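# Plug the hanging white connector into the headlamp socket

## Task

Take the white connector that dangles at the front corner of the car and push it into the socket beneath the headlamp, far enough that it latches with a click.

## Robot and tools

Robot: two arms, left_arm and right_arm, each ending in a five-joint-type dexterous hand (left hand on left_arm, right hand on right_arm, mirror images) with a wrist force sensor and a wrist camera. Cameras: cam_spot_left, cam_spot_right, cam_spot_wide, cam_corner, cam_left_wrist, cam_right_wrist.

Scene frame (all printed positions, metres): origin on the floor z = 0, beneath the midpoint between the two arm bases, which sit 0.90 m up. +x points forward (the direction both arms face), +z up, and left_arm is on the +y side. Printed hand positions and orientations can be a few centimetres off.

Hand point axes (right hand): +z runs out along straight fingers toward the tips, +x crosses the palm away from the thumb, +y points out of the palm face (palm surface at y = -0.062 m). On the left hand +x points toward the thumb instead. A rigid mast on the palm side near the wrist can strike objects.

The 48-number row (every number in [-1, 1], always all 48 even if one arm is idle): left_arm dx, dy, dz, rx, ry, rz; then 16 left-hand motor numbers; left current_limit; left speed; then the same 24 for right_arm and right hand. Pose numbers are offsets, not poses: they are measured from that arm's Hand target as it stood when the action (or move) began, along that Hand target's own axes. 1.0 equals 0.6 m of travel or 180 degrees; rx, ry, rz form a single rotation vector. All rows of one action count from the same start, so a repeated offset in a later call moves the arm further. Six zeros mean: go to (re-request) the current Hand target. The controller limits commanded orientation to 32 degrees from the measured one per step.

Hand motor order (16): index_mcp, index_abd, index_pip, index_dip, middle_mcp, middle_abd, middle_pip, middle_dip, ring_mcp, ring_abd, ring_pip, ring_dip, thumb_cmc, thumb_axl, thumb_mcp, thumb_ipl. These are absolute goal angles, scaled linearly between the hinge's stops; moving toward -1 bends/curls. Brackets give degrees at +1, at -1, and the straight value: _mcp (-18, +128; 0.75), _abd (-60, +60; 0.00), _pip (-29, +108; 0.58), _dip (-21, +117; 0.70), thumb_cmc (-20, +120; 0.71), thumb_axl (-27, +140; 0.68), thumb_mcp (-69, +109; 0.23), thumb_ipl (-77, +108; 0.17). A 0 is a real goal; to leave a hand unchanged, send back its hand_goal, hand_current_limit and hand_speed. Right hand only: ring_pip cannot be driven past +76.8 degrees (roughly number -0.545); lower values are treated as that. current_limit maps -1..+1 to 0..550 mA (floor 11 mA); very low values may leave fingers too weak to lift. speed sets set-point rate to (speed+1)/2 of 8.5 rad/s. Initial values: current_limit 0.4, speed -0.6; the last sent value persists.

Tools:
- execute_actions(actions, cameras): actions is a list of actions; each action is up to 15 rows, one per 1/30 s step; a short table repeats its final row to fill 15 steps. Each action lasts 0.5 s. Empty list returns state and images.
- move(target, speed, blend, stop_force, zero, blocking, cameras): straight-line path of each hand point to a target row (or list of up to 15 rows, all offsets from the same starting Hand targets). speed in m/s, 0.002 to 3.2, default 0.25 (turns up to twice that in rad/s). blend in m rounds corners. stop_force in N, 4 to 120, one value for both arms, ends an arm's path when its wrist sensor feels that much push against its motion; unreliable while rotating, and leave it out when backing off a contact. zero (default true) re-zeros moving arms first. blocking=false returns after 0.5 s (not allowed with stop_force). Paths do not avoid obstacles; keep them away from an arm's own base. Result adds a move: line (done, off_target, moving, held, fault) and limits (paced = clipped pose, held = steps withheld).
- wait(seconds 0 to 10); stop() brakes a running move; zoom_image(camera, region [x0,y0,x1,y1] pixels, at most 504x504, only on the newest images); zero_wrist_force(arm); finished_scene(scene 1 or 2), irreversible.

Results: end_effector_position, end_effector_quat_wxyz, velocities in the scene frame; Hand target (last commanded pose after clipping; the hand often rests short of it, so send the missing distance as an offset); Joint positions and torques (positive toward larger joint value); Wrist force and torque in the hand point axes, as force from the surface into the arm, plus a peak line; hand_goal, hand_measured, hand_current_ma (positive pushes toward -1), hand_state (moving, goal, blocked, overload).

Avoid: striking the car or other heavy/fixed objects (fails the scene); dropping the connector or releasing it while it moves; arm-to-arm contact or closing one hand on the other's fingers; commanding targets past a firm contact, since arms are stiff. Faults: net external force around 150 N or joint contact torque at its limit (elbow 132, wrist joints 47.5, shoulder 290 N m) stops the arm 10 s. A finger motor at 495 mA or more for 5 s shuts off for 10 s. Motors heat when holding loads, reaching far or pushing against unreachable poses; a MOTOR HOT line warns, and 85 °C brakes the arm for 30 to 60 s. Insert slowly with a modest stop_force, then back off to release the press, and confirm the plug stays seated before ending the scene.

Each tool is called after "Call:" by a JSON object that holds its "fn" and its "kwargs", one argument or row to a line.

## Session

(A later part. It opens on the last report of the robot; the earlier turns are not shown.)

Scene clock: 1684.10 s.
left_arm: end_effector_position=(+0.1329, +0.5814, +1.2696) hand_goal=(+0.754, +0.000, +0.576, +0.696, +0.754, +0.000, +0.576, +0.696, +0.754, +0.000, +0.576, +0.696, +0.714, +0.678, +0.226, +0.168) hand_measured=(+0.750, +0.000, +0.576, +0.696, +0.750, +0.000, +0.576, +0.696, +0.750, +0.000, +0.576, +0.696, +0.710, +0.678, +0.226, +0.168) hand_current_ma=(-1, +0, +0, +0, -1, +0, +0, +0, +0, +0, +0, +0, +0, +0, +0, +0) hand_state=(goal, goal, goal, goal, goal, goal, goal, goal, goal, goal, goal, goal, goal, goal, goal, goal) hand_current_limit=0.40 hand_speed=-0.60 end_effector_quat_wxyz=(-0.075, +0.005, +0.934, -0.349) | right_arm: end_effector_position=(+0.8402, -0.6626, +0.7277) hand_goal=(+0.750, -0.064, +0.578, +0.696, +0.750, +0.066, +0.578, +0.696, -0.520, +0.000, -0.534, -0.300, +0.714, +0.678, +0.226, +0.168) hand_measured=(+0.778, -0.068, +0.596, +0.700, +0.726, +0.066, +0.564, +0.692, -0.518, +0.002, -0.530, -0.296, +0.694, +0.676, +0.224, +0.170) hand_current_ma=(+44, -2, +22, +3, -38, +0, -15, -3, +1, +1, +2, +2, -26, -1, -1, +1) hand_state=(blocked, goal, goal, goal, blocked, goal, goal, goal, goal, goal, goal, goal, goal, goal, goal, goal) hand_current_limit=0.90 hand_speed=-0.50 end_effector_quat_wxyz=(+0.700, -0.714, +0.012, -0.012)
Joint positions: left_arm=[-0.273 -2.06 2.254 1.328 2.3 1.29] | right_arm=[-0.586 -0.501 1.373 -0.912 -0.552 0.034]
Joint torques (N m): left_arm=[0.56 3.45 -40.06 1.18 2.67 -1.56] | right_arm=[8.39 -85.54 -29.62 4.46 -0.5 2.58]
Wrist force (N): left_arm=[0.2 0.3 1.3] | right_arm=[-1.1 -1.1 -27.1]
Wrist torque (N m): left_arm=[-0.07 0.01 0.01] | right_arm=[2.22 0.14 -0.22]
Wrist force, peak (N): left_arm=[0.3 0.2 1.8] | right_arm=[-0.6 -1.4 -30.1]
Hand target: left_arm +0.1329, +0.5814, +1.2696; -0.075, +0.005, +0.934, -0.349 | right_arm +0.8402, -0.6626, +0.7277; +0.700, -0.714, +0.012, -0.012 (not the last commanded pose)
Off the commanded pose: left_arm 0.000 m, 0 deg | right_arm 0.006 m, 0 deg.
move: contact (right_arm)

Call:
{"fn": "move", "kwargs": {
  "target": [0,0,0,0,0,0,0.754,0,0.576,0.696,0.754,0,0.576,0.696,0.754,0,0.576,0.696,0.714,0.678,0.226,0.168,0.4,-0.6,0,0,-0.005,0,0,0,0.75,-0.065,0.577,0.696,0.75,0.065,0.577,0.696,-0.52,0,-0.535,-0.3,0.714,0.678,0.226,0.168,0.9,-0.5],
  "speed": 0.01
}}

Call:
{"fn": "move", "kwargs": {
  "target": [0,0,0,0,0,0,0.754,0,0.576,0.696,0.754,0,0.576,0.696,0.754,0,0.576,0.696,0.714,0.678,0.226,0.168,0.4,-0.6,0,0,0.015,0,0,0,0.75,-0.065,0.577,0.696,0.75,0.065,0.577,0.696,-0.52,0,-0.535,-0.3,0.714,0.678,0.226,0.168,0.9,-0.5],
  "speed": 0.006,
  "stop_force": 12,
  "zero": false
}}

Scene clock: 1690.73 s.
left_arm: end_effector_position=(+0.1329, +0.5814, +1.2696) hand_goal=(+0.754, +0.000, +0.576, +0.696, +0.754, +0.000, +0.576, +0.696, +0.754, +0.000, +0.576, +0.696, +0.714, +0.678, +0.226, +0.168) hand_measured=(+0.750, +0.000, +0.576, +0.696, +0.750, +0.000, +0.576, +0.696, +0.750, +0.000, +0.576, +0.696, +0.710, +0.678, +0.226, +0.168) hand_current_ma=(-1, +0, +0, +0, -1, +0, +0, +0, +0, +0, +0, +0, +0, +0, +0, +0) hand_state=(goal, goal, goal, goal, goal, goal, goal, goal, goal, goal, goal, goal, goal, goal, goal, goal) hand_current_limit=0.40 hand_speed=-0.60 end_effector_quat_wxyz=(-0.075, +0.005, +0.934, -0.349) | right_arm: end_effector_position=(+0.8401, -0.6656, +0.7277) hand_goal=(+0.750, -0.064, +0.578, +0.696, +0.750, +0.066, +0.578, +0.696, -0.520, +0.000, -0.534, -0.300, +0.714, +0.678, +0.226, +0.168) hand_measured=(+0.774, -0.066, +0.596, +0.700, +0.728, +0.066, +0.568, +0.692, -0.518, +0.002, -0.530, -0.296, +0.694, +0.676, +0.224, +0.170) hand_current_ma=(+38, -1, +22, +3, -31, +0, -8, -2, +1, +1, +2, +2, -26, -1, -1, +1) hand_state=(blocked, goal, goal, goal, blocked, goal, goal, goal, goal, goal, goal, goal, goal, goal, goal, goal) hand_current_limit=0.90 hand_speed=-0.50 end_effector_quat_wxyz=(+0.700, -0.714, +0.012, -0.012)
Joint positions: left_arm=[-0.273 -2.06 2.254 1.328 2.3 1.29] | right_arm=[-0.589 -0.5 1.37 -0.91 -0.555 0.034]
Joint torques (N m): left_arm=[1.05 3.87 -39.97 1.1 2.55 -1.55] | right_arm=[-4.9 -92.57 -34.09 2.09 -1.26 -2.66]
Wrist force (N): left_arm=[0.3 0.0 1.1] | right_arm=[-0.9 -1.0 0.2]
Wrist torque (N m): left_arm=[-0.09 -0.01 0.02] | right_arm=[0.13 0.32 -0.19]
Wrist force, peak (N): left_arm=[0.1 0.4 1.8] | right_arm=[-1.1 -1.1 -27.3]
Hand target: left_arm +0.1329, +0.5814, +1.2696; -0.075, +0.005, +0.934, -0.349 | right_arm +0.8401, -0.6656, +0.7277; +0.700, -0.714, +0.012, -0.012
Off the commanded pose: left_arm 0.000 m, 0 deg | right_arm 0.000 m, 0 deg.
move: done

Scene clock: 1692.30 s.
left_arm: end_effector_position=(+0.1329, +0.5814, +1.2696) hand_goal=(+0.754, +0.000, +0.576, +0.696, +0.754, +0.000, +0.576, +0.696, +0.754, +0.000, +0.576, +0.696, +0.714, +0.678, +0.226, +0.168) hand_measured=(+0.750, +0.000, +0.576, +0.696, +0.750, +0.000, +0.576, +0.696, +0.750, +0.000, +0.576, +0.696, +0.710, +0.678, +0.226, +0.168) hand_current_ma=(-1, +0, +0, +0, -1, +0, +0, +0, +0, +0, +0, +0, +0, +0, +0, +0) hand_state=(goal, goal, goal, goal, goal, goal, goal, goal, goal, goal, goal, goal, goal, goal, goal, goal) hand_current_limit=0.40 hand_speed=-0.60 end_effector_quat_wxyz=(-0.075, +0.005, +0.934, -0.349) | right_arm: end_effector_position=(+0.8402, -0.6632, +0.7277) hand_goal=(+0.750, -0.064, +0.578, +0.696, +0.750, +0.066, +0.578, +0.696, -0.520, +0.000, -0.534, -0.300, +0.714, +0.678, +0.226, +0.168) hand_measured=(+0.776, -0.066, +0.596, +0.700, +0.728, +0.068, +0.568, +0.692, -0.518, +0.002, -0.530, -0.296, +0.694, +0.676, +0.224, +0.170) hand_current_ma=(+40, -1, +22, +3, -31, +0, -8, -2, +1, +1, +2, +2, -26, -1, -1, +1) hand_state=(blocked, goal, goal, goal, blocked, goal, goal, goal, goal, goal, goal, goal, goal, goal, goal, goal) hand_current_limit=0.90 hand_speed=-0.50 end_effector_quat_wxyz=(+0.700, -0.714, +0.012, -0.012)
Joint positions: left_arm=[-0.273 -2.06 2.254 1.328 2.3 1.29] | right_arm=[-0.586 -0.501 1.372 -0.911 -0.552 0.034]
Joint torques (N m): left_arm=[0.77 4.8 -39.76 1.13 2.45 -1.69] | right_arm=[0.24 -84.83 -33.04 3.39 -0.83 -1.44]
Wrist force (N): left_arm=[0.2 0.4 1.6] | right_arm=[-1.4 -1.6 -14.4]
Wrist torque (N m): left_arm=[-0.08 0.02 0.00] | right_arm=[1.31 0.19 -0.22]
Wrist force, peak (N): left_arm=[0.1 0.2 1.7] | right_arm=[-1.3 -2.3 -18.4]
Hand target: left_arm +0.1329, +0.5814, +1.2696; -0.075, +0.005, +0.934, -0.349 | right_arm +0.8402, -0.6632, +0.7276; +0.700, -0.714, +0.012, -0.012 (not the last commanded pose)
Off the commanded pose: left_arm 0.000 m, 0 deg | right_arm 0.007 m, 0 deg.
move: contact (right_arm)

Call:
{"fn": "execute_actions", "kwargs": {
  "actions": [],
  "cameras": ["cam_spot_right","cam_right_wrist"]
}}

Call:
{"fn": "zoom_image", "kwargs": {
  "camera": "cam_spot_right",
  "region": [420, 232, 460, 262]
}}

Call:
{"fn": "zoom_image", "kwargs": {
  "camera": "cam_right_wrist",
  "region": [300, 105, 360, 165]
}}

Scene clock: 1698.10 s.
left_arm: end_effector_position=(+0.1329, +0.5814, +1.2696) hand_goal=(+0.754, +0.000, +0.576, +0.696, +0.754, +0.000, +0.576, +0.696, +0.754, +0.000, +0.576, +0.696, +0.714, +0.678, +0.226, +0.168) hand_measured=(+0.750, +0.000, +0.576, +0.696, +0.750, +0.000, +0.576, +0.696, +0.750, +0.000, +0.576, +0.696, +0.710, +0.678, +0.226, +0.168) hand_current_ma=(-1, +0, +0, +0, -1, +0, +0, +0, +0, +0, +0, +0, +0, +0, +0, +0) hand_state=(goal, goal, goal, goal, goal, goal, goal, goal, goal, goal, goal, goal, goal, goal, goal, goal) hand_current_limit=0.40 hand_speed=-0.60 end_effector_quat_wxyz=(-0.075, +0.005, +0.934, -0.349) | right_arm: end_effector_position=(+0.8402, -0.6632, +0.7276) hand_goal=(+0.750, -0.064, +0.578, +0.696, +0.750, +0.066, +0.578, +0.696, -0.520, +0.000, -0.534, -0.300, +0.714, +0.678, +0.226, +0.168) hand_measured=(+0.776, -0.066, +0.596, +0.700, +0.728, +0.068, +0.568, +0.692, -0.518, +0.002, -0.530, -0.296, +0.694, +0.676, +0.224, +0.170) hand_current_ma=(+40, -1, +22, +3, -31, +0, -8, -2, +1, +1, +2, +2, -26, -1, -1, +1) hand_state=(blocked, goal, goal, goal, blocked, goal, goal, goal, goal, goal, goal, goal, goal, goal, goal, goal) hand_current_limit=0.90 hand_speed=-0.50 end_effector_quat_wxyz=(+0.700, -0.714, +0.012, -0.012)
Joint positions: left_arm=[-0.273 -2.06 2.254 1.328 2.3 1.29] | right_arm=[-0.586 -0.501 1.372 -0.911 -0.552 0.034]
Joint velocities: within noise
Joint torques (N m): left_arm=[1.47 4.92 -40.33 1.15 2.49 -1.56] | right_arm=[-1.84 -84.47 -33.35 3.11 -0.89 -2.63]
Wrist force (N): left_arm=[-0.1 0.1 1.6] | right_arm=[-1.1 -1.8 -14.4]
Wrist torque (N m): left_arm=[-0.12 0.05 -0.01] | right_arm=[1.31 0.17 -0.21]
Wrist force, peak (N): left_arm=[0.0 0.5 1.7] | right_arm=[-1.3 -2.0 -14.7]
Hand target: left_arm +0.1329, +0.5814, +1.2696; -0.075, +0.005, +0.934, -0.349 | right_arm +0.8402, -0.6632, +0.7276; +0.700, -0.714, +0.012, -0.012 (not the last commanded pose)
Off the commanded pose: left_arm 0.000 m, 0 deg | right_arm 0.007 m, 0 deg.
camera_calibration:
cam_right_wrist: T_world_to_cam=[[-0.769817, 0.010257, -0.638182, 1.14602], [-0.454192, -0.711292, 0.536445, -0.532494], [-0.448431, 0.702822, 0.552223, 0.568263], [0, 0, 0, 1]] pos_world=[0.895197, -0.789901, 0.703214]
Images, in order (width x height): cam_spot_right 896x504, cam_right_wrist 672x504.

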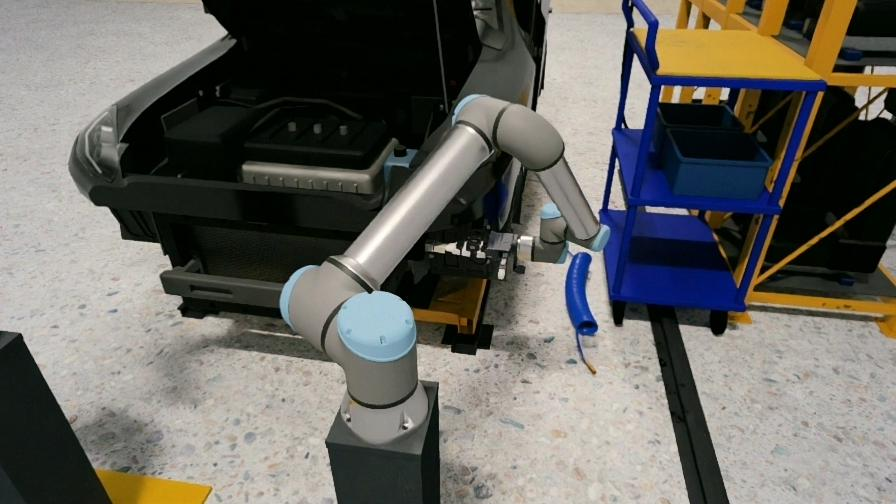

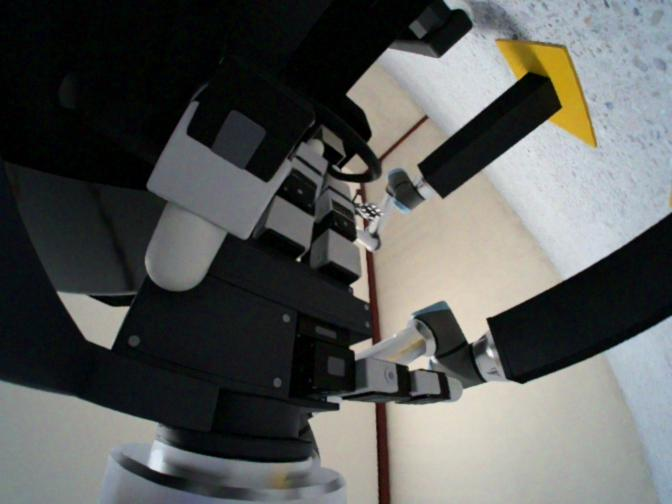

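Scaled by 12.600 from the camera's 896x504 image, which has a finer 1280x720 frame.

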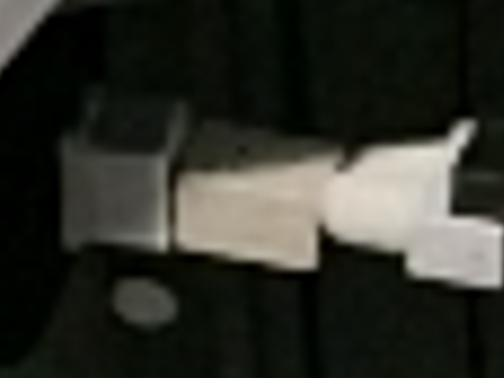

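Scaled by 8.400 from the camera's 672x504 image, which has a finer 960x720 frame.

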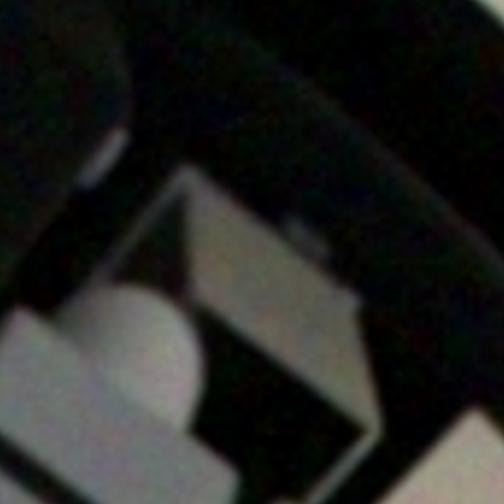

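Call:
{"fn": "move", "kwargs": {
  "target": [0,0,0,0,0,0,0.754,0,0.576,0.696,0.754,0,0.576,0.696,0.754,0,0.576,0.696,0.714,0.678,0.226,0.168,0.4,-0.6,0,-0.0067,0.0002,0,0,0,0.75,-0.065,0.577,0.696,0.75,0.065,0.577,0.696,-0.52,0,-0.535,-0.3,0.714,0.678,0.226,0.168,0.9,-0.5],
  "speed": 0.006,
  "cameras": ["cam_spot_right"]
}}

Call:
{"fn": "zoom_image", "kwargs": {
  "camera": "cam_spot_right",
  "region": [420, 232, 460, 262]
}}

Scene clock: 1715.87 s.
left_arm: end_effector_position=(+0.1329, +0.5814, +1.2696) hand_goal=(+0.754, +0.000, +0.576, +0.696, +0.754, +0.000, +0.576, +0.696, +0.754, +0.000, +0.576, +0.696, +0.714, +0.678, +0.226, +0.168) hand_measured=(+0.750, +0.000, +0.576, +0.696, +0.750, +0.000, +0.576, +0.696, +0.750, +0.000, +0.576, +0.696, +0.710, +0.678, +0.226, +0.168) hand_current_ma=(-1, +0, +0, +0, -1, +0, +0, +0, +0, +0, +0, +0, +0, +0, +0, +0) hand_state=(goal, goal, goal, goal, goal, goal, goal, goal, goal, goal, goal, goal, goal, goal, goal, goal) hand_current_limit=0.40 hand_speed=-0.60 end_effector_quat_wxyz=(-0.075, +0.005, +0.934, -0.349) | right_arm: end_effector_position=(+0.8402, -0.6630, +0.7317) hand_goal=(+0.750, -0.064, +0.578, +0.696, +0.750, +0.066, +0.578, +0.696, -0.520, +0.000, -0.534, -0.300, +0.714, +0.678, +0.226, +0.168) hand_measured=(+0.756, -0.066, +0.594, +0.700, +0.718, +0.068, +0.558, +0.688, -0.518, +0.002, -0.530, -0.296, +0.694, +0.676, +0.224, +0.170) hand_current_ma=(+6, -1, +17, +3, -57, +0, -26, -7, +1, +1, +2, +2, -26, -1, -1, +1) hand_state=(goal, goal, goal, goal, blocked, goal, blocked, goal, goal, goal, goal, goal, goal, goal, goal, goal) hand_current_limit=0.90 hand_speed=-0.50 end_effector_quat_wxyz=(+0.700, -0.714, +0.012, -0.012)
Joint positions: left_arm=[-0.273 -2.06 2.254 1.328 2.3 1.29] | right_arm=[-0.586 -0.506 1.374 -0.908 -0.552 0.034]
Joint torques (N m): left_arm=[1.06 4.6 -40.3 1.16 2.56 -1.46] | right_arm=[25.42 -111.46 -13.19 3.03 2.91 -1.72]
Wrist force (N): left_arm=[0.0 0.6 1.3] | right_arm=[-0.8 0.4 -13.2]
Wrist torque (N m): left_arm=[-0.04 0.03 -0.02] | right_arm=[0.93 0.17 -0.16]
Wrist force, peak (N): left_arm=[0.1 0.4 1.9] | right_arm=[-1.5 -1.7 -14.8]
Hand target: left_arm +0.1329, +0.5814, +1.2696; -0.075, +0.005, +0.934, -0.349 | right_arm +0.8402, -0.6630, +0.7317; +0.700, -0.714, +0.012, -0.012
Off the commanded pose: left_arm 0.000 m, 0 deg | right_arm 0.000 m, 0 deg.
move: done
Images, in order (width x height): cam_spot_right 896x504.

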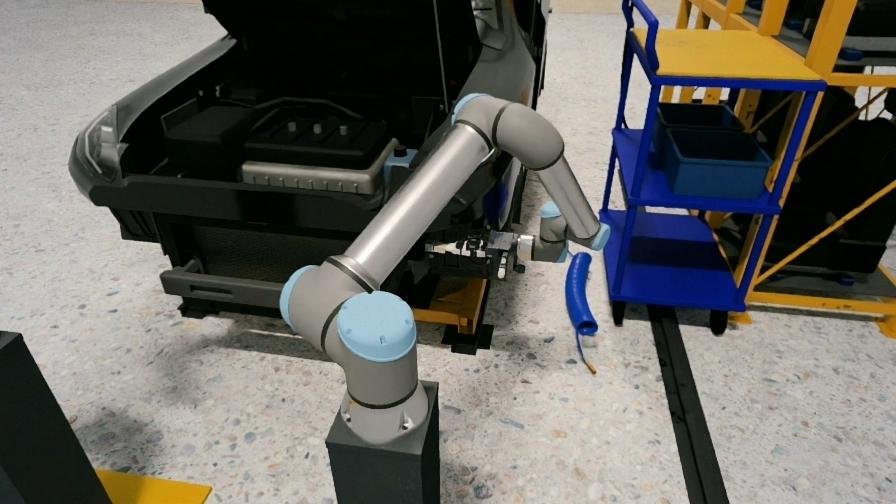

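Scaled by 12.600 from the camera's 896x504 image, which has a finer 1280x720 frame.

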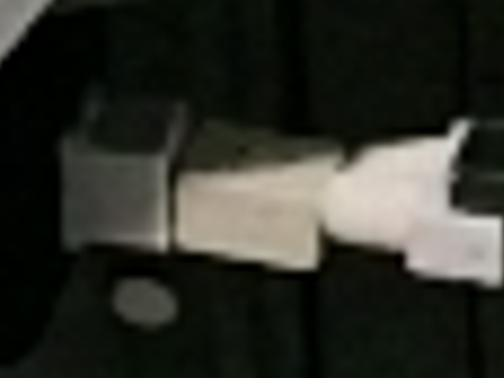

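Call:
{"fn": "move", "kwargs": {
  "target": [0,0,0,0,0,0,0.754,0,0.576,0.696,0.754,0,0.576,0.696,0.754,0,0.576,0.696,0.714,0.678,0.226,0.168,0.4,-0.6,0,0.0008,-0.007,0,0,0,0.75,-0.065,0.577,0.696,0.75,0.065,0.577,0.696,-0.52,0,-0.535,-0.3,0.714,0.678,0.226,0.168,0.9,-0.5],
  "speed": 0.01,
  "cameras": ["cam_spot_right","cam_right_wrist"]
}}

Call:
{"fn": "zoom_image", "kwargs": {
  "camera": "cam_spot_right",
  "region": [420, 232, 460, 262]
}}

Call:
{"fn": "zoom_image", "kwargs": {
  "camera": "cam_right_wrist",
  "region": [300, 105, 360, 165]
}}

Scene clock: 1743.03 s.
left_arm: end_effector_position=(+0.1329, +0.5814, +1.2696) hand_goal=(+0.754, +0.000, +0.576, +0.696, +0.754, +0.000, +0.576, +0.696, +0.754, +0.000, +0.576, +0.696, +0.714, +0.678, +0.226, +0.168) hand_measured=(+0.750, +0.000, +0.576, +0.696, +0.750, +0.000, +0.576, +0.696, +0.750, +0.000, +0.576, +0.696, +0.710, +0.678, +0.226, +0.168) hand_current_ma=(-1, +0, +0, +0, -1, +0, +0, +0, +0, +0, +0, +0, +0, +0, +0, +0) hand_state=(goal, goal, goal, goal, goal, goal, goal, goal, goal, goal, goal, goal, goal, goal, goal, goal) hand_current_limit=0.40 hand_speed=-0.60 end_effector_quat_wxyz=(-0.075, +0.005, +0.934, -0.349) | right_arm: end_effector_position=(+0.8400, -0.6673, +0.7313) hand_goal=(+0.750, -0.064, +0.578, +0.696, +0.750, +0.066, +0.578, +0.696, -0.520, +0.000, -0.534, -0.300, +0.714, +0.678, +0.226, +0.168) hand_measured=(+0.754, -0.066, +0.586, +0.700, +0.728, +0.068, +0.568, +0.692, -0.518, +0.002, -0.530, -0.296, +0.694, +0.676, +0.224, +0.170) hand_current_ma=(+2, +0, +7, +2, -31, +0, -8, -2, +1, +1, +2, +2, -26, -1, -1, +1) hand_state=(goal, goal, goal, goal, blocked, goal, goal, goal, goal, goal, goal, goal, goal, goal, goal, goal) hand_current_limit=0.90 hand_speed=-0.50 end_effector_quat_wxyz=(+0.700, -0.714, +0.012, -0.012)
Joint positions: left_arm=[-0.273 -2.06 2.254 1.328 2.3 1.29] | right_arm=[-0.59 -0.504 1.37 -0.906 -0.556 0.034]
Joint torques (N m): left_arm=[0.22 3.79 -39.77 1.03 2.72 -1.52] | right_arm=[-3.78 -96.7 -32.12 2.28 -0.82 -2.55]
Wrist force (N): left_arm=[0.2 0.3 1.5] | right_arm=[-0.5 -0.7 -0.5]
Wrist torque (N m): left_arm=[-0.09 0.01 0.01] | right_arm=[0.11 0.28 -0.04]
Wrist force, peak (N): left_arm=[0.1 0.5 1.9] | right_arm=[-1.0 0.4 -14.2]
Hand target: left_arm +0.1329, +0.5814, +1.2696; -0.075, +0.005, +0.934, -0.349 | right_arm +0.8400, -0.6672, +0.7313; +0.700, -0.714, +0.012, -0.012
Off the commanded pose: left_arm 0.000 m, 0 deg | right_arm 0.000 m, 0 deg.
move: done
camera_calibration:
cam_right_wrist: T_world_to_cam=[[-0.769817, 0.010257, -0.638182, 1.1482], [-0.454192, -0.711292, 0.536445, -0.537361], [-0.448431, 0.702822, 0.552223, 0.568997], [0, 0, 0, 1]] pos_world=[0.894997, -0.793901, 0.706814]
Images, in order (width x height): cam_spot_right 896x504, cam_right_wrist 672x504.

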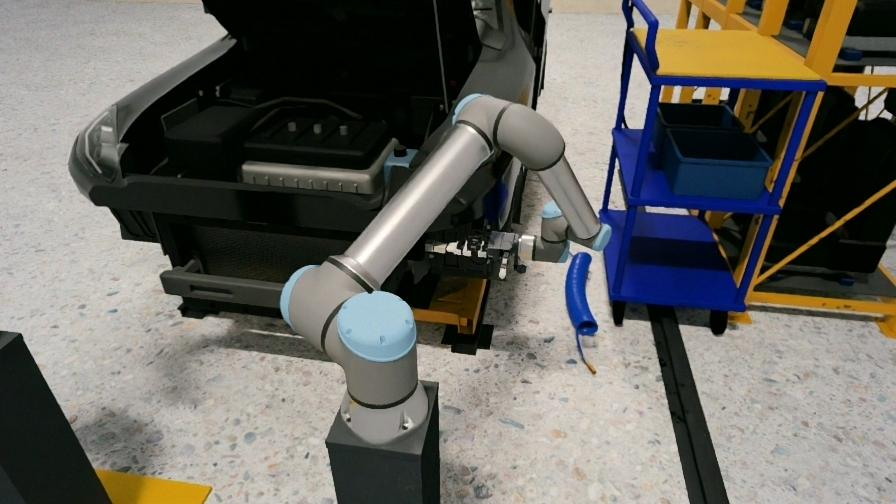

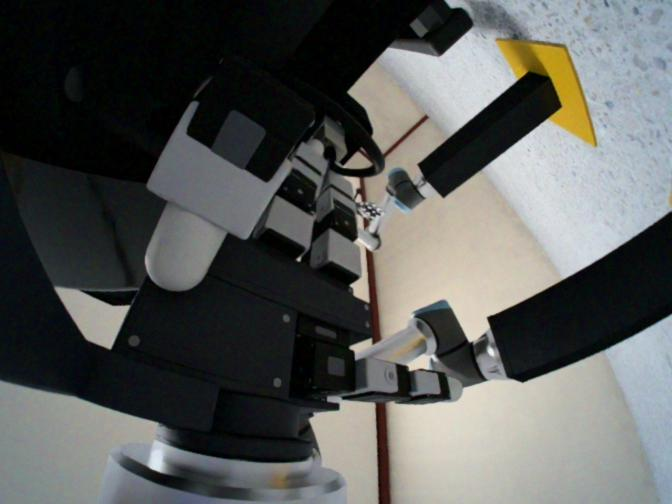

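Scaled by 12.600 from the camera's 896x504 image, which has a finer 1280x720 frame.

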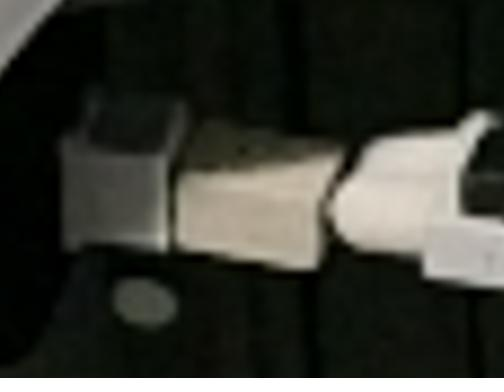

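Scaled by 8.400 from the camera's 672x504 image, which has a finer 960x720 frame.

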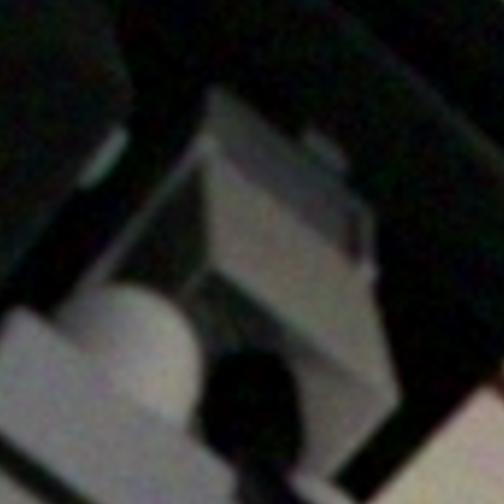

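Call:
{"fn": "move", "kwargs": {
  "target": [0,0,0,0,0,0,0.754,0,0.576,0.696,0.754,0,0.576,0.696,0.754,0,0.576,0.696,0.714,0.678,0.226,0.168,0.4,-0.6,0.0017,0,0.02,0,0,0,0.75,-0.065,0.577,0.696,0.75,0.065,0.577,0.696,-0.52,0,-0.535,-0.3,0.714,0.678,0.226,0.168,0.9,-0.5],
  "speed": 0.005,
  "stop_force": 24,
  "zero": false,
  "cameras": ["cam_spot_right"]
}}

Call:
{"fn": "zoom_image", "kwargs": {
  "camera": "cam_spot_right",
  "region": [420, 232, 460, 262]
}}

Scene clock: 1789.63 s.
left_arm: end_effector_position=(+0.1329, +0.5814, +1.2696) hand_goal=(+0.754, +0.000, +0.576, +0.696, +0.754, +0.000, +0.576, +0.696, +0.754, +0.000, +0.576, +0.696, +0.714, +0.678, +0.226, +0.168) hand_measured=(+0.750, +0.000, +0.576, +0.696, +0.750, +0.000, +0.576, +0.696, +0.750, +0.000, +0.576, +0.696, +0.710, +0.678, +0.226, +0.168) hand_current_ma=(-1, +0, +0, +0, -1, +0, +0, +0, +0, +0, +0, +0, +0, +0, +0, +0) hand_state=(goal, goal, goal, goal, goal, goal, goal, goal, goal, goal, goal, goal, goal, goal, goal, goal) hand_current_limit=0.40 hand_speed=-0.60 end_effector_quat_wxyz=(-0.075, +0.005, +0.934, -0.349) | right_arm: end_effector_position=(+0.8406, -0.6628, +0.7312) hand_goal=(+0.750, -0.064, +0.578, +0.696, +0.750, +0.066, +0.578, +0.696, -0.520, +0.000, -0.534, -0.300, +0.714, +0.678, +0.226, +0.168) hand_measured=(+0.758, -0.064, +0.586, +0.700, +0.728, +0.070, +0.568, +0.692, -0.518, +0.002, -0.530, -0.296, +0.694, +0.676, +0.224, +0.170) hand_current_ma=(+6, +0, +7, +2, -31, +2, -8, -2, +1, +1, +2, +2, -26, -1, -1, +1) hand_state=(goal, goal, goal, goal, blocked, goal, goal, goal, goal, goal, goal, goal, goal, goal, goal, goal) hand_current_limit=0.90 hand_speed=-0.50 end_effector_quat_wxyz=(+0.700, -0.714, +0.012, -0.012)
Joint positions: left_arm=[-0.273 -2.06 2.254 1.328 2.3 1.29] | right_arm=[-0.586 -0.505 1.373 -0.908 -0.552 0.034]
Joint torques (N m): left_arm=[0.09 3.64 -40.48 1.21 2.62 -1.61] | right_arm=[5.21 -91.97 -30.66 4.27 -1.09 1.9]
Wrist force (N): left_arm=[0.2 0.3 1.3] | right_arm=[-1.1 -1.9 -23.8]
Wrist torque (N m): left_arm=[-0.06 0.01 0.01] | right_arm=[1.92 0.13 -0.15]
Wrist force, peak (N): left_arm=[0.0 0.4 1.8] | right_arm=[-1.6 -1.7 -27.3]
Hand target: left_arm +0.1329, +0.5814, +1.2696; -0.075, +0.005, +0.934, -0.349 | right_arm +0.8406, -0.6628, +0.7312; +0.700, -0.714, +0.012, -0.012 (not the last commanded pose)
Off the commanded pose: left_arm 0.000 m, 0 deg | right_arm 0.008 m, 0 deg.
move: contact (right_arm)
Images, in order (width x height): cam_spot_right 896x504.

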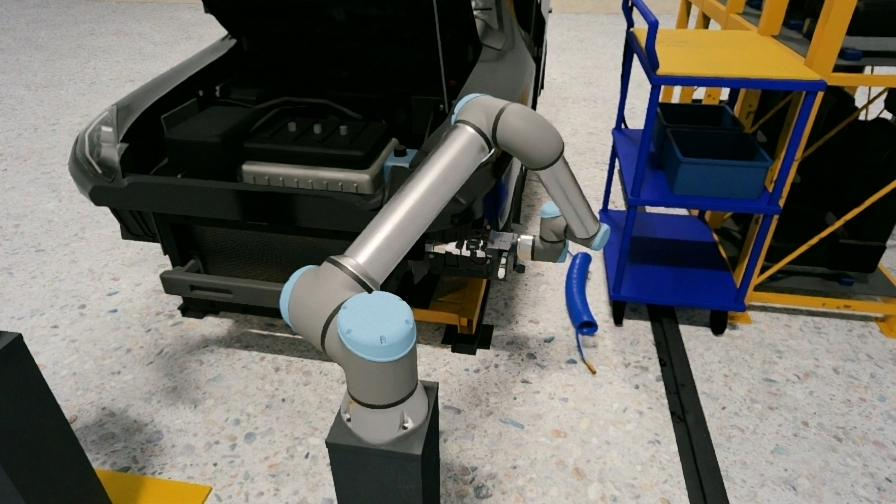

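Scaled by 12.600 from the camera's 896x504 image, which has a finer 1280x720 frame.

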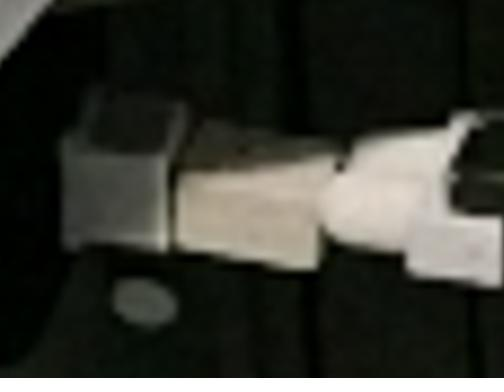

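Call:
{"fn": "move", "kwargs": {
  "target": [0,0,0,0,0,0,0.754,0,0.576,0.696,0.754,0,0.576,0.696,0.754,0,0.576,0.696,0.714,0.678,0.226,0.168,0.4,-0.6,0,0,-0.0083,0,0,0,0.75,-0.065,0.577,0.696,0.75,0.065,0.577,0.696,-0.52,0,-0.535,-0.3,0.714,0.678,0.226,0.168,0.9,-0.5],
  "speed": 0.02
}}

Call:
{"fn": "move", "kwargs": {
  "target": [0,0,0,0,0,0,0.754,0,0.576,0.696,0.754,0,0.576,0.696,0.754,0,0.576,0.696,0.714,0.678,0.226,0.168,0.4,-0.6,0.0115,0,0,0,-0.0167,0,0.75,-0.065,0.577,0.696,0.75,0.065,0.577,0.696,-0.52,0,-0.535,-0.3,0.714,0.678,0.226,0.168,0.9,-0.5],
  "speed": 0.03
}}

Call:
{"fn": "move", "kwargs": {
  "target": [0,0,0,0,0,0,0.754,0,0.576,0.696,0.754,0,0.576,0.696,0.754,0,0.576,0.696,0.714,0.678,0.226,0.168,0.4,-0.6,0,0,0.0217,0,0,0,0.75,-0.065,0.577,0.696,0.75,0.065,0.577,0.696,-0.52,0,-0.535,-0.3,0.714,0.678,0.226,0.168,0.9,-0.5],
  "speed": 0.005,
  "stop_force": 20,
  "cameras": ["cam_spot_right"]
}}

Call:
{"fn": "zoom_image", "kwargs": {
  "camera": "cam_spot_right",
  "region": [420, 232, 460, 262]
}}

Scene clock: 1801.43 s.
left_arm: end_effector_position=(+0.1329, +0.5814, +1.2696) hand_goal=(+0.754, +0.000, +0.576, +0.696, +0.754, +0.000, +0.576, +0.696, +0.754, +0.000, +0.576, +0.696, +0.714, +0.678, +0.226, +0.168) hand_measured=(+0.750, +0.000, +0.576, +0.696, +0.750, +0.000, +0.576, +0.696, +0.750, +0.000, +0.576, +0.696, +0.710, +0.678, +0.226, +0.168) hand_current_ma=(-1, +0, +0, +0, -1, +0, +0, +0, +0, +0, +0, +0, +0, +0, +0, +0) hand_state=(goal, goal, goal, goal, goal, goal, goal, goal, goal, goal, goal, goal, goal, goal, goal, goal) hand_current_limit=0.40 hand_speed=-0.60 end_effector_quat_wxyz=(-0.075, +0.005, +0.934, -0.349) | right_arm: end_effector_position=(+0.8404, -0.6679, +0.7313) hand_goal=(+0.750, -0.064, +0.578, +0.696, +0.750, +0.066, +0.578, +0.696, -0.520, +0.000, -0.534, -0.300, +0.714, +0.678, +0.226, +0.168) hand_measured=(+0.752, -0.064, +0.586, +0.700, +0.728, +0.068, +0.568, +0.692, -0.518, +0.002, -0.530, -0.296, +0.694, +0.676, +0.224, +0.170) hand_current_ma=(+1, +0, +7, +2, -31, +1, -8, -2, +1, +1, +2, +2, -26, -1, -1, +1) hand_state=(goal, goal, goal, goal, blocked, goal, goal, goal, goal, goal, goal, goal, goal, goal, goal, goal) hand_current_limit=0.90 hand_speed=-0.50 end_effector_quat_wxyz=(+0.700, -0.714, +0.012, -0.012)
Joint positions: left_arm=[-0.273 -2.06 2.254 1.328 2.3 1.29] | right_arm=[-0.59 -0.503 1.368 -0.905 -0.556 0.034]
Joint torques (N m): left_arm=[0.19 4.14 -40.38 1.01 2.54 -1.6] | right_arm=[1.72 -94.9 -30.99 1.93 -0.46 -2.98]
Wrist force (N): left_arm=[0.0 0.7 1.5] | right_arm=[-0.4 -0.7 0.0]
Wrist torque (N m): left_arm=[-0.04 0.04 -0.02] | right_arm=[0.04 0.25 -0.02]
Wrist force, peak (N): left_arm=[0.1 0.3 1.8] | right_arm=[-1.4 -1.2 -24.1]
Hand target: left_arm +0.1329, +0.5814, +1.2696; -0.075, +0.005, +0.934, -0.349 | right_arm +0.8405, -0.6678, +0.7313; +0.700, -0.714, +0.012, -0.012
Off the commanded pose: left_arm 0.000 m, 0 deg | right_arm 0.000 m, 0 deg.
move: done

Scene clock: 1802.57 s.
left_arm: end_effector_position=(+0.1329, +0.5814, +1.2696) hand_goal=(+0.754, +0.000, +0.576, +0.696, +0.754, +0.000, +0.576, +0.696, +0.754, +0.000, +0.576, +0.696, +0.714, +0.678, +0.226, +0.168) hand_measured=(+0.750, +0.000, +0.576, +0.696, +0.750, +0.000, +0.576, +0.696, +0.750, +0.000, +0.576, +0.696, +0.710, +0.678, +0.226, +0.168) hand_current_ma=(-1, +0, +0, +0, -1, +0, +0, +0, +0, +0, +0, +0, +0, +0, +0, +0) hand_state=(goal, goal, goal, goal, goal, goal, goal, goal, goal, goal, goal, goal, goal, goal, goal, goal) hand_current_limit=0.40 hand_speed=-0.60 end_effector_quat_wxyz=(-0.075, +0.005, +0.934, -0.349) | right_arm: end_effector_position=(+0.8474, -0.6679, +0.7313) hand_goal=(+0.750, -0.064, +0.578, +0.696, +0.750, +0.066, +0.578, +0.696, -0.520, +0.000, -0.534, -0.300, +0.714, +0.678, +0.226, +0.168) hand_measured=(+0.752, -0.056, +0.586, +0.700, +0.728, +0.068, +0.568, +0.692, -0.518, +0.002, -0.530, -0.296, +0.694, +0.676, +0.224, +0.170) hand_current_ma=(+1, +5, +7, +2, -31, +1, -8, -2, +1, +1, +2, +2, -26, -1, -1, +1) hand_state=(goal, goal, goal, goal, blocked, goal, goal, goal, goal, goal, goal, goal, goal, goal, goal, goal) hand_current_limit=0.90 hand_speed=-0.50 end_effector_quat_wxyz=(+0.700, -0.714, -0.006, +0.007)
Joint positions: left_arm=[-0.273 -2.06 2.254 1.328 2.3 1.29] | right_arm=[-0.578 -0.483 1.318 -0.873 -0.596 0.032]
Joint torques (N m): left_arm=[0.78 5.55 -39.8 1.29 2.46 -1.67] | right_arm=[-7.29 -120.34 -16.85 -1.08 2.69 -2.74]
Wrist force (N): left_arm=[0.3 0.5 1.5] | right_arm=[-1.3 -0.4 -0.7]
Wrist torque (N m): left_arm=[-0.06 -0.01 0.02] | right_arm=[0.13 0.27 0.04]
Wrist force, peak (N): left_arm=[0.3 0.2 1.9] | right_arm=[-1.5 -0.4 -0.7]
Hand target: left_arm +0.1329, +0.5814, +1.2696; -0.075, +0.005, +0.934, -0.349 | right_arm +0.8473, -0.6680, +0.7313; +0.700, -0.714, -0.006, +0.007
Off the commanded pose: left_arm 0.000 m, 0 deg | right_arm 0.000 m, 0 deg.
move: done

Scene clock: 1804.93 s.
left_arm: end_effector_position=(+0.1329, +0.5814, +1.2696) hand_goal=(+0.754, +0.000, +0.576, +0.696, +0.754, +0.000, +0.576, +0.696, +0.754, +0.000, +0.576, +0.696, +0.714, +0.678, +0.226, +0.168) hand_measured=(+0.750, +0.000, +0.576, +0.696, +0.750, +0.000, +0.576, +0.696, +0.750, +0.000, +0.576, +0.696, +0.710, +0.678, +0.226, +0.168) hand_current_ma=(-1, +0, +0, +0, -1, +0, +0, +0, +0, +0, +0, +0, +0, +0, +0, +0) hand_state=(goal, goal, goal, goal, goal, goal, goal, goal, goal, goal, goal, goal, goal, goal, goal, goal) hand_current_limit=0.40 hand_speed=-0.60 end_effector_quat_wxyz=(-0.075, +0.005, +0.934, -0.349) | right_arm: end_effector_position=(+0.8473, -0.6620, +0.7312) hand_goal=(+0.750, -0.064, +0.578, +0.696, +0.750, +0.066, +0.578, +0.696, -0.520, +0.000, -0.534, -0.300, +0.714, +0.678, +0.226, +0.168) hand_measured=(+0.760, -0.062, +0.586, +0.698, +0.728, +0.036, +0.568, +0.692, -0.518, +0.002, -0.530, -0.296, +0.694, +0.676, +0.224, +0.170) hand_current_ma=(+9, +1, +7, +0, -32, -37, -10, -2, +1, +1, +2, +2, -26, -1, -1, +1) hand_state=(goal, goal, goal, goal, blocked, blocked, goal, goal, goal, goal, goal, goal, goal, goal, goal, goal) hand_current_limit=0.90 hand_speed=-0.50 end_effector_quat_wxyz=(+0.700, -0.714, -0.006, +0.007)
Joint positions: left_arm=[-0.273 -2.06 2.254 1.328 2.3 1.29] | right_arm=[-0.572 -0.486 1.325 -0.878 -0.591 0.032]
Joint torques (N m): left_arm=[1.01 3.66 -40.61 1.16 2.55 -1.69] | right_arm=[2.4 -91.24 -31.95 4.48 -1.15 2.52]
Wrist force (N): left_arm=[0.2 0.3 1.4] | right_arm=[-0.6 -0.5 -20.4]
Wrist torque (N m): left_arm=[-0.08 0.00 0.01] | right_arm=[1.66 0.10 0.00]
Wrist force, peak (N): left_arm=[0.3 0.3 2.0] | right_arm=[-0.6 -1.0 -23.7]
Hand target: left_arm +0.1329, +0.5814, +1.2696; -0.075, +0.005, +0.934, -0.349 | right_arm +0.8472, -0.6620, +0.7312; +0.700, -0.714, -0.006, +0.007 (not the last commanded pose)
Off the commanded pose: left_arm 0.000 m, 0 deg | right_arm 0.007 m, 0 deg.
move: contact (right_arm)
Images, in order (width x height): cam_spot_right 896x504.

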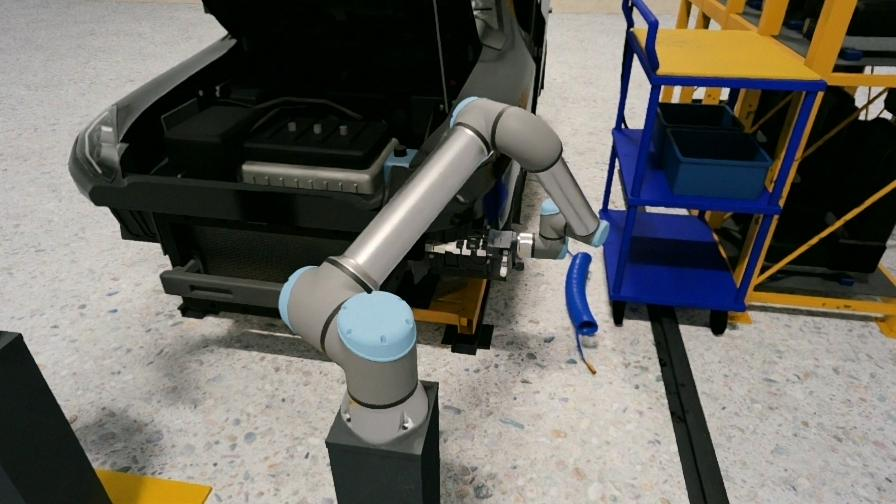

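Scaled by 12.600 from the camera's 896x504 image, which has a finer 1280x720 frame.

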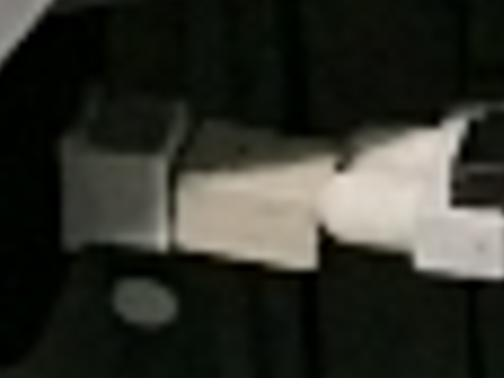

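Call:
{"fn": "move", "kwargs": {
  "target": [
    [0,0,0,0,0,0,0.754,0,0.576,0.696,0.754,0,0.576,0.696,0.754,0,0.576,0.696,0.714,0.678,0.226,0.168,0.4,-0.6,0,0,-0.01,0,0,0,0.75,-0.065,0.577,0.696,0.75,0.065,0.577,0.696,-0.52,0,-0.535,-0.3,0.714,0.678,0.226,0.168,0.9,-0.5],
    [0,0,0,0,0,0,0.754,0,0.576,0.696,0.754,0,0.576,0.696,0.754,0,0.576,0.696,0.714,0.678,0.226,0.168,0.4,-0.6,-0.0048,0,-0.01,0,0,0,0.75,-0.09,0.577,0.696,0.75,0.09,0.577,0.696,-0.52,0,-0.535,-0.3,0.714,0.678,0.226,0.168,0.9,-0.5]
  ],
  "speed": 0.02,
  "cameras": ["cam_spot_right","cam_right_wrist"]
}}

Call:
{"fn": "zoom_image", "kwargs": {
  "camera": "cam_right_wrist",
  "region": [290, 95, 370, 175]
}}

Scene clock: 1816.57 s.
left_arm: end_effector_position=(+0.1329, +0.5814, +1.2696) hand_goal=(+0.754, +0.000, +0.576, +0.696, +0.754, +0.000, +0.576, +0.696, +0.754, +0.000, +0.576, +0.696, +0.714, +0.678, +0.226, +0.168) hand_measured=(+0.750, +0.000, +0.576, +0.696, +0.750, +0.000, +0.576, +0.696, +0.750, +0.000, +0.576, +0.696, +0.710, +0.678, +0.226, +0.168) hand_current_ma=(-1, +0, +0, +0, -1, +0, +0, +0, +0, +0, +0, +0, +0, +0, +0, +0) hand_state=(goal, goal, goal, goal, goal, goal, goal, goal, goal, goal, goal, goal, goal, goal, goal, goal) hand_current_limit=0.40 hand_speed=-0.60 end_effector_quat_wxyz=(-0.075, +0.005, +0.934, -0.349) | right_arm: end_effector_position=(+0.8445, -0.6680, +0.7314) hand_goal=(+0.750, -0.090, +0.578, +0.696, +0.750, +0.090, +0.578, +0.696, -0.520, +0.000, -0.534, -0.300, +0.714, +0.678, +0.226, +0.168) hand_measured=(+0.752, -0.080, +0.586, +0.698, +0.728, +0.078, +0.568, +0.692, -0.518, +0.002, -0.530, -0.296, +0.694, +0.676, +0.224, +0.170) hand_current_ma=(+1, +8, +6, +0, -31, -9, -8, -2, +1, +1, +2, +2, -26, -1, -1, +1) hand_state=(goal, goal, goal, goal, blocked, goal, goal, goal, goal, goal, goal, goal, goal, goal, goal, goal) hand_current_limit=0.90 hand_speed=-0.50 end_effector_quat_wxyz=(+0.700, -0.715, -0.006, +0.007)
Joint positions: left_arm=[-0.273 -2.06 2.254 1.328 2.3 1.29] | right_arm=[-0.579 -0.486 1.326 -0.878 -0.598 0.032]
Joint torques (N m): left_arm=[0.95 4.27 -40.09 1.08 2.54 -1.51] | right_arm=[11.09 -100.9 -38.97 2.99 1.44 1.02]
Wrist force (N): left_arm=[0.0 0.3 1.6] | right_arm=[-0.8 -0.4 -0.1]
Wrist torque (N m): left_arm=[-0.10 0.03 0.00] | right_arm=[0.04 0.31 0.06]
Wrist force, peak (N): left_arm=[0.4 0.5 1.8] | right_arm=[-0.6 -0.8 -20.8]
Hand target: left_arm +0.1329, +0.5814, +1.2696; -0.075, +0.005, +0.934, -0.349 | right_arm +0.8445, -0.6680, +0.7313; +0.700, -0.714, -0.006, +0.007
Off the commanded pose: left_arm 0.000 m, 0 deg | right_arm 0.000 m, 0 deg.
move: done
camera_calibration:
cam_right_wrist: T_world_to_cam=[[-0.769832, -0.0301176, -0.637535, 1.12428], [-0.415905, -0.734014, 0.536886, -0.583836], [-0.48413, 0.678466, 0.552542, 0.585123], [0, 0, 0, 1]] pos_world=[0.905963, -0.79167, 0.706917]
Images, in order (width x height): cam_spot_right 896x504, cam_right_wrist 672x504.

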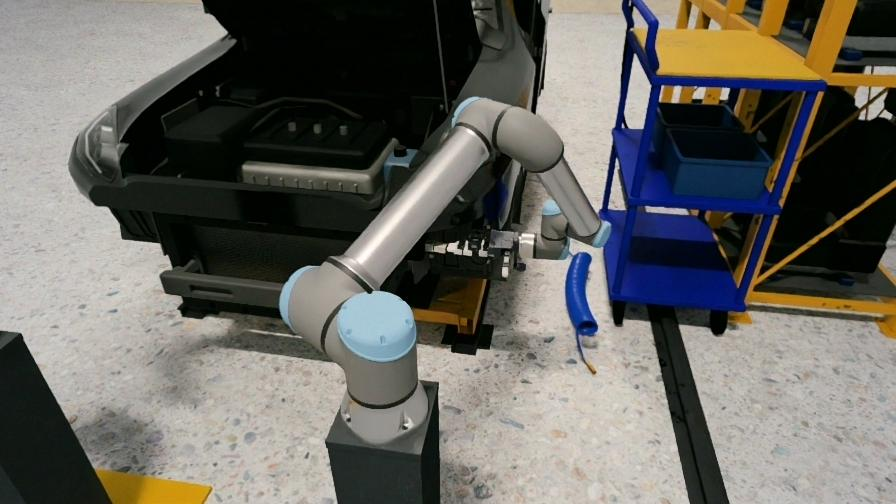

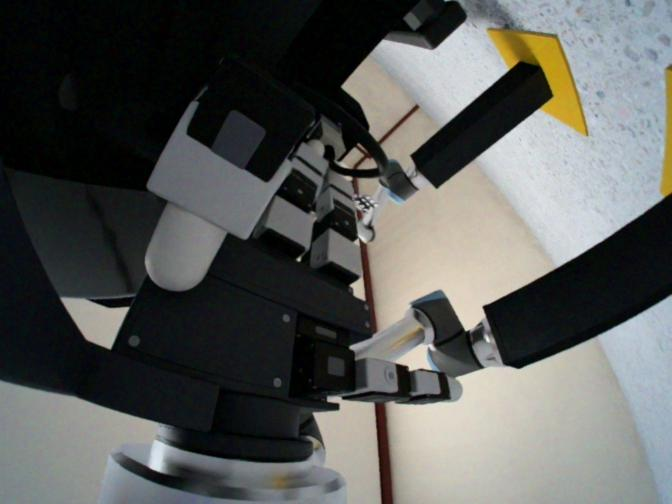

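Scaled by 6.300 from the camera's 672x504 image, which has a finer 960x720 frame.

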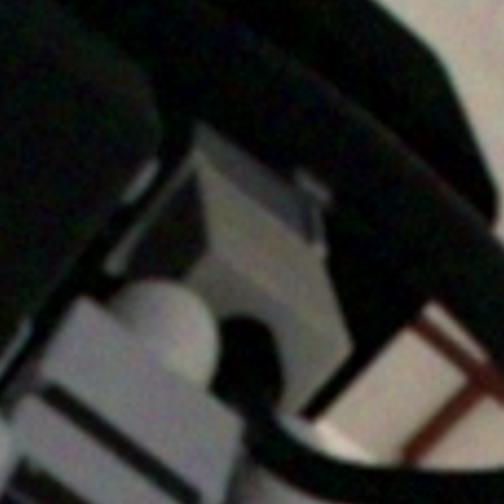

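Call:
{"fn": "move", "kwargs": {
  "target": [0,0,0,0,0,0,0.754,0,0.576,0.696,0.754,0,0.576,0.696,0.754,0,0.576,0.696,0.714,0.678,0.226,0.168,0.4,-0.6,0,0,0.0233,0,0,0,0.75,-0.09,0.577,0.696,0.75,0.09,0.577,0.696,-0.52,0,-0.535,-0.3,0.714,0.678,0.226,0.168,0.9,-0.5],
  "speed": 0.005,
  "stop_force": 10
}}

Call:
{"fn": "move", "kwargs": {
  "target": [0,0,0,0,0,0,0.754,0,0.576,0.696,0.754,0,0.576,0.696,0.754,0,0.576,0.696,0.714,0.678,0.226,0.168,0.4,-0.6,0,0,0.0133,0,0,0,0.75,-0.09,0.577,0.696,0.75,0.09,0.577,0.696,-0.52,0,-0.535,-0.3,0.714,0.678,0.226,0.168,0.9,-0.5],
  "speed": 0.005,
  "stop_force": 22,
  "zero": false,
  "cameras": ["cam_spot_right"]
}}

Call:
{"fn": "zoom_image", "kwargs": {
  "camera": "cam_spot_right",
  "region": [420, 232, 460, 262]
}}

Scene clock: 1825.53 s.
left_arm: end_effector_position=(+0.1329, +0.5814, +1.2696) hand_goal=(+0.754, +0.000, +0.576, +0.696, +0.754, +0.000, +0.576, +0.696, +0.754, +0.000, +0.576, +0.696, +0.714, +0.678, +0.226, +0.168) hand_measured=(+0.750, +0.000, +0.576, +0.696, +0.750, +0.000, +0.576, +0.696, +0.750, +0.000, +0.576, +0.696, +0.710, +0.678, +0.226, +0.168) hand_current_ma=(-1, +0, +0, +0, -1, +0, +0, +0, +0, +0, +0, +0, +0, +0, +0, +0) hand_state=(goal, goal, goal, goal, goal, goal, goal, goal, goal, goal, goal, goal, goal, goal, goal, goal) hand_current_limit=0.40 hand_speed=-0.60 end_effector_quat_wxyz=(-0.075, +0.005, +0.934, -0.349) | right_arm: end_effector_position=(+0.8444, -0.6644, +0.7313) hand_goal=(+0.750, -0.090, +0.578, +0.696, +0.750, +0.090, +0.578, +0.696, -0.520, +0.000, -0.534, -0.300, +0.714, +0.678, +0.226, +0.168) hand_measured=(+0.756, -0.088, +0.586, +0.698, +0.730, +0.078, +0.570, +0.692, -0.518, +0.002, -0.530, -0.296, +0.694, +0.676, +0.224, +0.170) hand_current_ma=(+4, +1, +6, +0, -26, -9, -6, -2, +1, +1, +2, +2, -26, -1, -1, +1) hand_state=(goal, goal, goal, goal, goal, goal, goal, goal, goal, goal, goal, goal, goal, goal, goal, goal) hand_current_limit=0.90 hand_speed=-0.50 end_effector_quat_wxyz=(+0.700, -0.715, -0.006, +0.007)
Joint positions: left_arm=[-0.273 -2.06 2.254 1.328 2.3 1.29] | right_arm=[-0.576 -0.488 1.33 -0.88 -0.594 0.032]
Joint torques (N m): left_arm=[0.01 3.98 -39.98 1.11 2.71 -1.73] | right_arm=[-4.61 -92.8 -34.98 3.71 -0.76 2.27]
Wrist force (N): left_arm=[0.5 0.4 1.6] | right_arm=[0.6 -0.9 -10.5]
Wrist torque (N m): left_arm=[-0.09 -0.02 0.03] | right_arm=[0.90 0.56 0.14]
Wrist force, peak (N): left_arm=[0.1 0.5 1.8] | right_arm=[0.8 -1.5 -13.4]
Hand target: left_arm +0.1329, +0.5814, +1.2696; -0.075, +0.005, +0.934, -0.349 | right_arm +0.8444, -0.6644, +0.7312; +0.700, -0.715, -0.006, +0.007 (not the last commanded pose)
Off the commanded pose: left_arm 0.000 m, 0 deg | right_arm 0.010 m, 0 deg.
move: contact (right_arm)

Scene clock: 1826.87 s.
left_arm: end_effector_position=(+0.1329, +0.5814, +1.2696) hand_goal=(+0.754, +0.000, +0.576, +0.696, +0.754, +0.000, +0.576, +0.696, +0.754, +0.000, +0.576, +0.696, +0.714, +0.678, +0.226, +0.168) hand_measured=(+0.750, +0.000, +0.576, +0.696, +0.750, +0.000, +0.576, +0.696, +0.750, +0.000, +0.576, +0.696, +0.710, +0.678, +0.226, +0.168) hand_current_ma=(-1, +0, +0, +0, -1, +0, +0, +0, +0, +0, +0, +0, +0, +0, +0, +0) hand_state=(goal, goal, goal, goal, goal, goal, goal, goal, goal, goal, goal, goal, goal, goal, goal, goal) hand_current_limit=0.40 hand_speed=-0.60 end_effector_quat_wxyz=(-0.075, +0.005, +0.934, -0.349) | right_arm: end_effector_position=(+0.8445, -0.6637, +0.7312) hand_goal=(+0.750, -0.090, +0.578, +0.696, +0.750, +0.090, +0.578, +0.696, -0.520, +0.000, -0.534, -0.300, +0.714, +0.678, +0.226, +0.168) hand_measured=(+0.756, -0.088, +0.586, +0.698, +0.730, +0.078, +0.570, +0.692, -0.518, +0.002, -0.530, -0.296, +0.694, +0.676, +0.224, +0.170) hand_current_ma=(+5, +1, +6, +0, -26, -9, -6, -2, +1, +1, +2, +2, -26, -1, -1, +1) hand_state=(goal, goal, goal, goal, goal, goal, goal, goal, goal, goal, goal, goal, goal, goal, goal, goal) hand_current_limit=0.90 hand_speed=-0.50 end_effector_quat_wxyz=(+0.700, -0.715, -0.006, +0.006)
Joint positions: left_arm=[-0.273 -2.06 2.254 1.328 2.3 1.29] | right_arm=[-0.576 -0.488 1.331 -0.881 -0.594 0.032]
Joint torques (N m): left_arm=[0.57 4.05 -39.89 1.18 2.45 -1.58] | right_arm=[2.72 -84.55 -29.9 4.65 -2.03 3.8]
Wrist force (N): left_arm=[-0.2 0.3 1.6] | right_arm=[1.2 -2.1 -22.3]
Wrist torque (N m): left_arm=[-0.09 0.06 -0.02] | right_arm=[1.74 0.83 0.16]
Wrist force, peak (N): left_arm=[-0.2 0.5 2.0] | right_arm=[1.8 -1.8 -26.6]
Hand target: left_arm +0.1329, +0.5814, +1.2696; -0.075, +0.005, +0.934, -0.349 | right_arm +0.8445, -0.6637, +0.7312; +0.700, -0.715, -0.006, +0.006 (not the last commanded pose)
Off the commanded pose: left_arm 0.000 m, 0 deg | right_arm 0.007 m, 0 deg.
move: contact (right_arm)
Images, in order (width x height): cam_spot_right 896x504.

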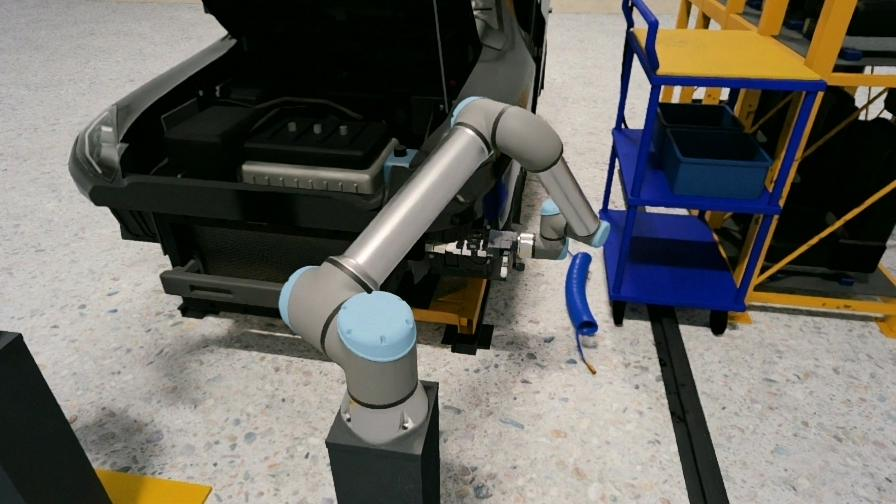

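Scaled by 12.600 from the camera's 896x504 image, which has a finer 1280x720 frame.

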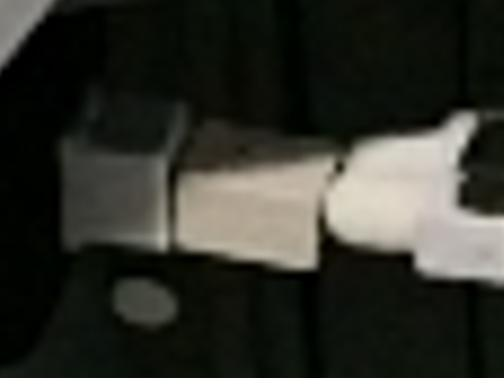

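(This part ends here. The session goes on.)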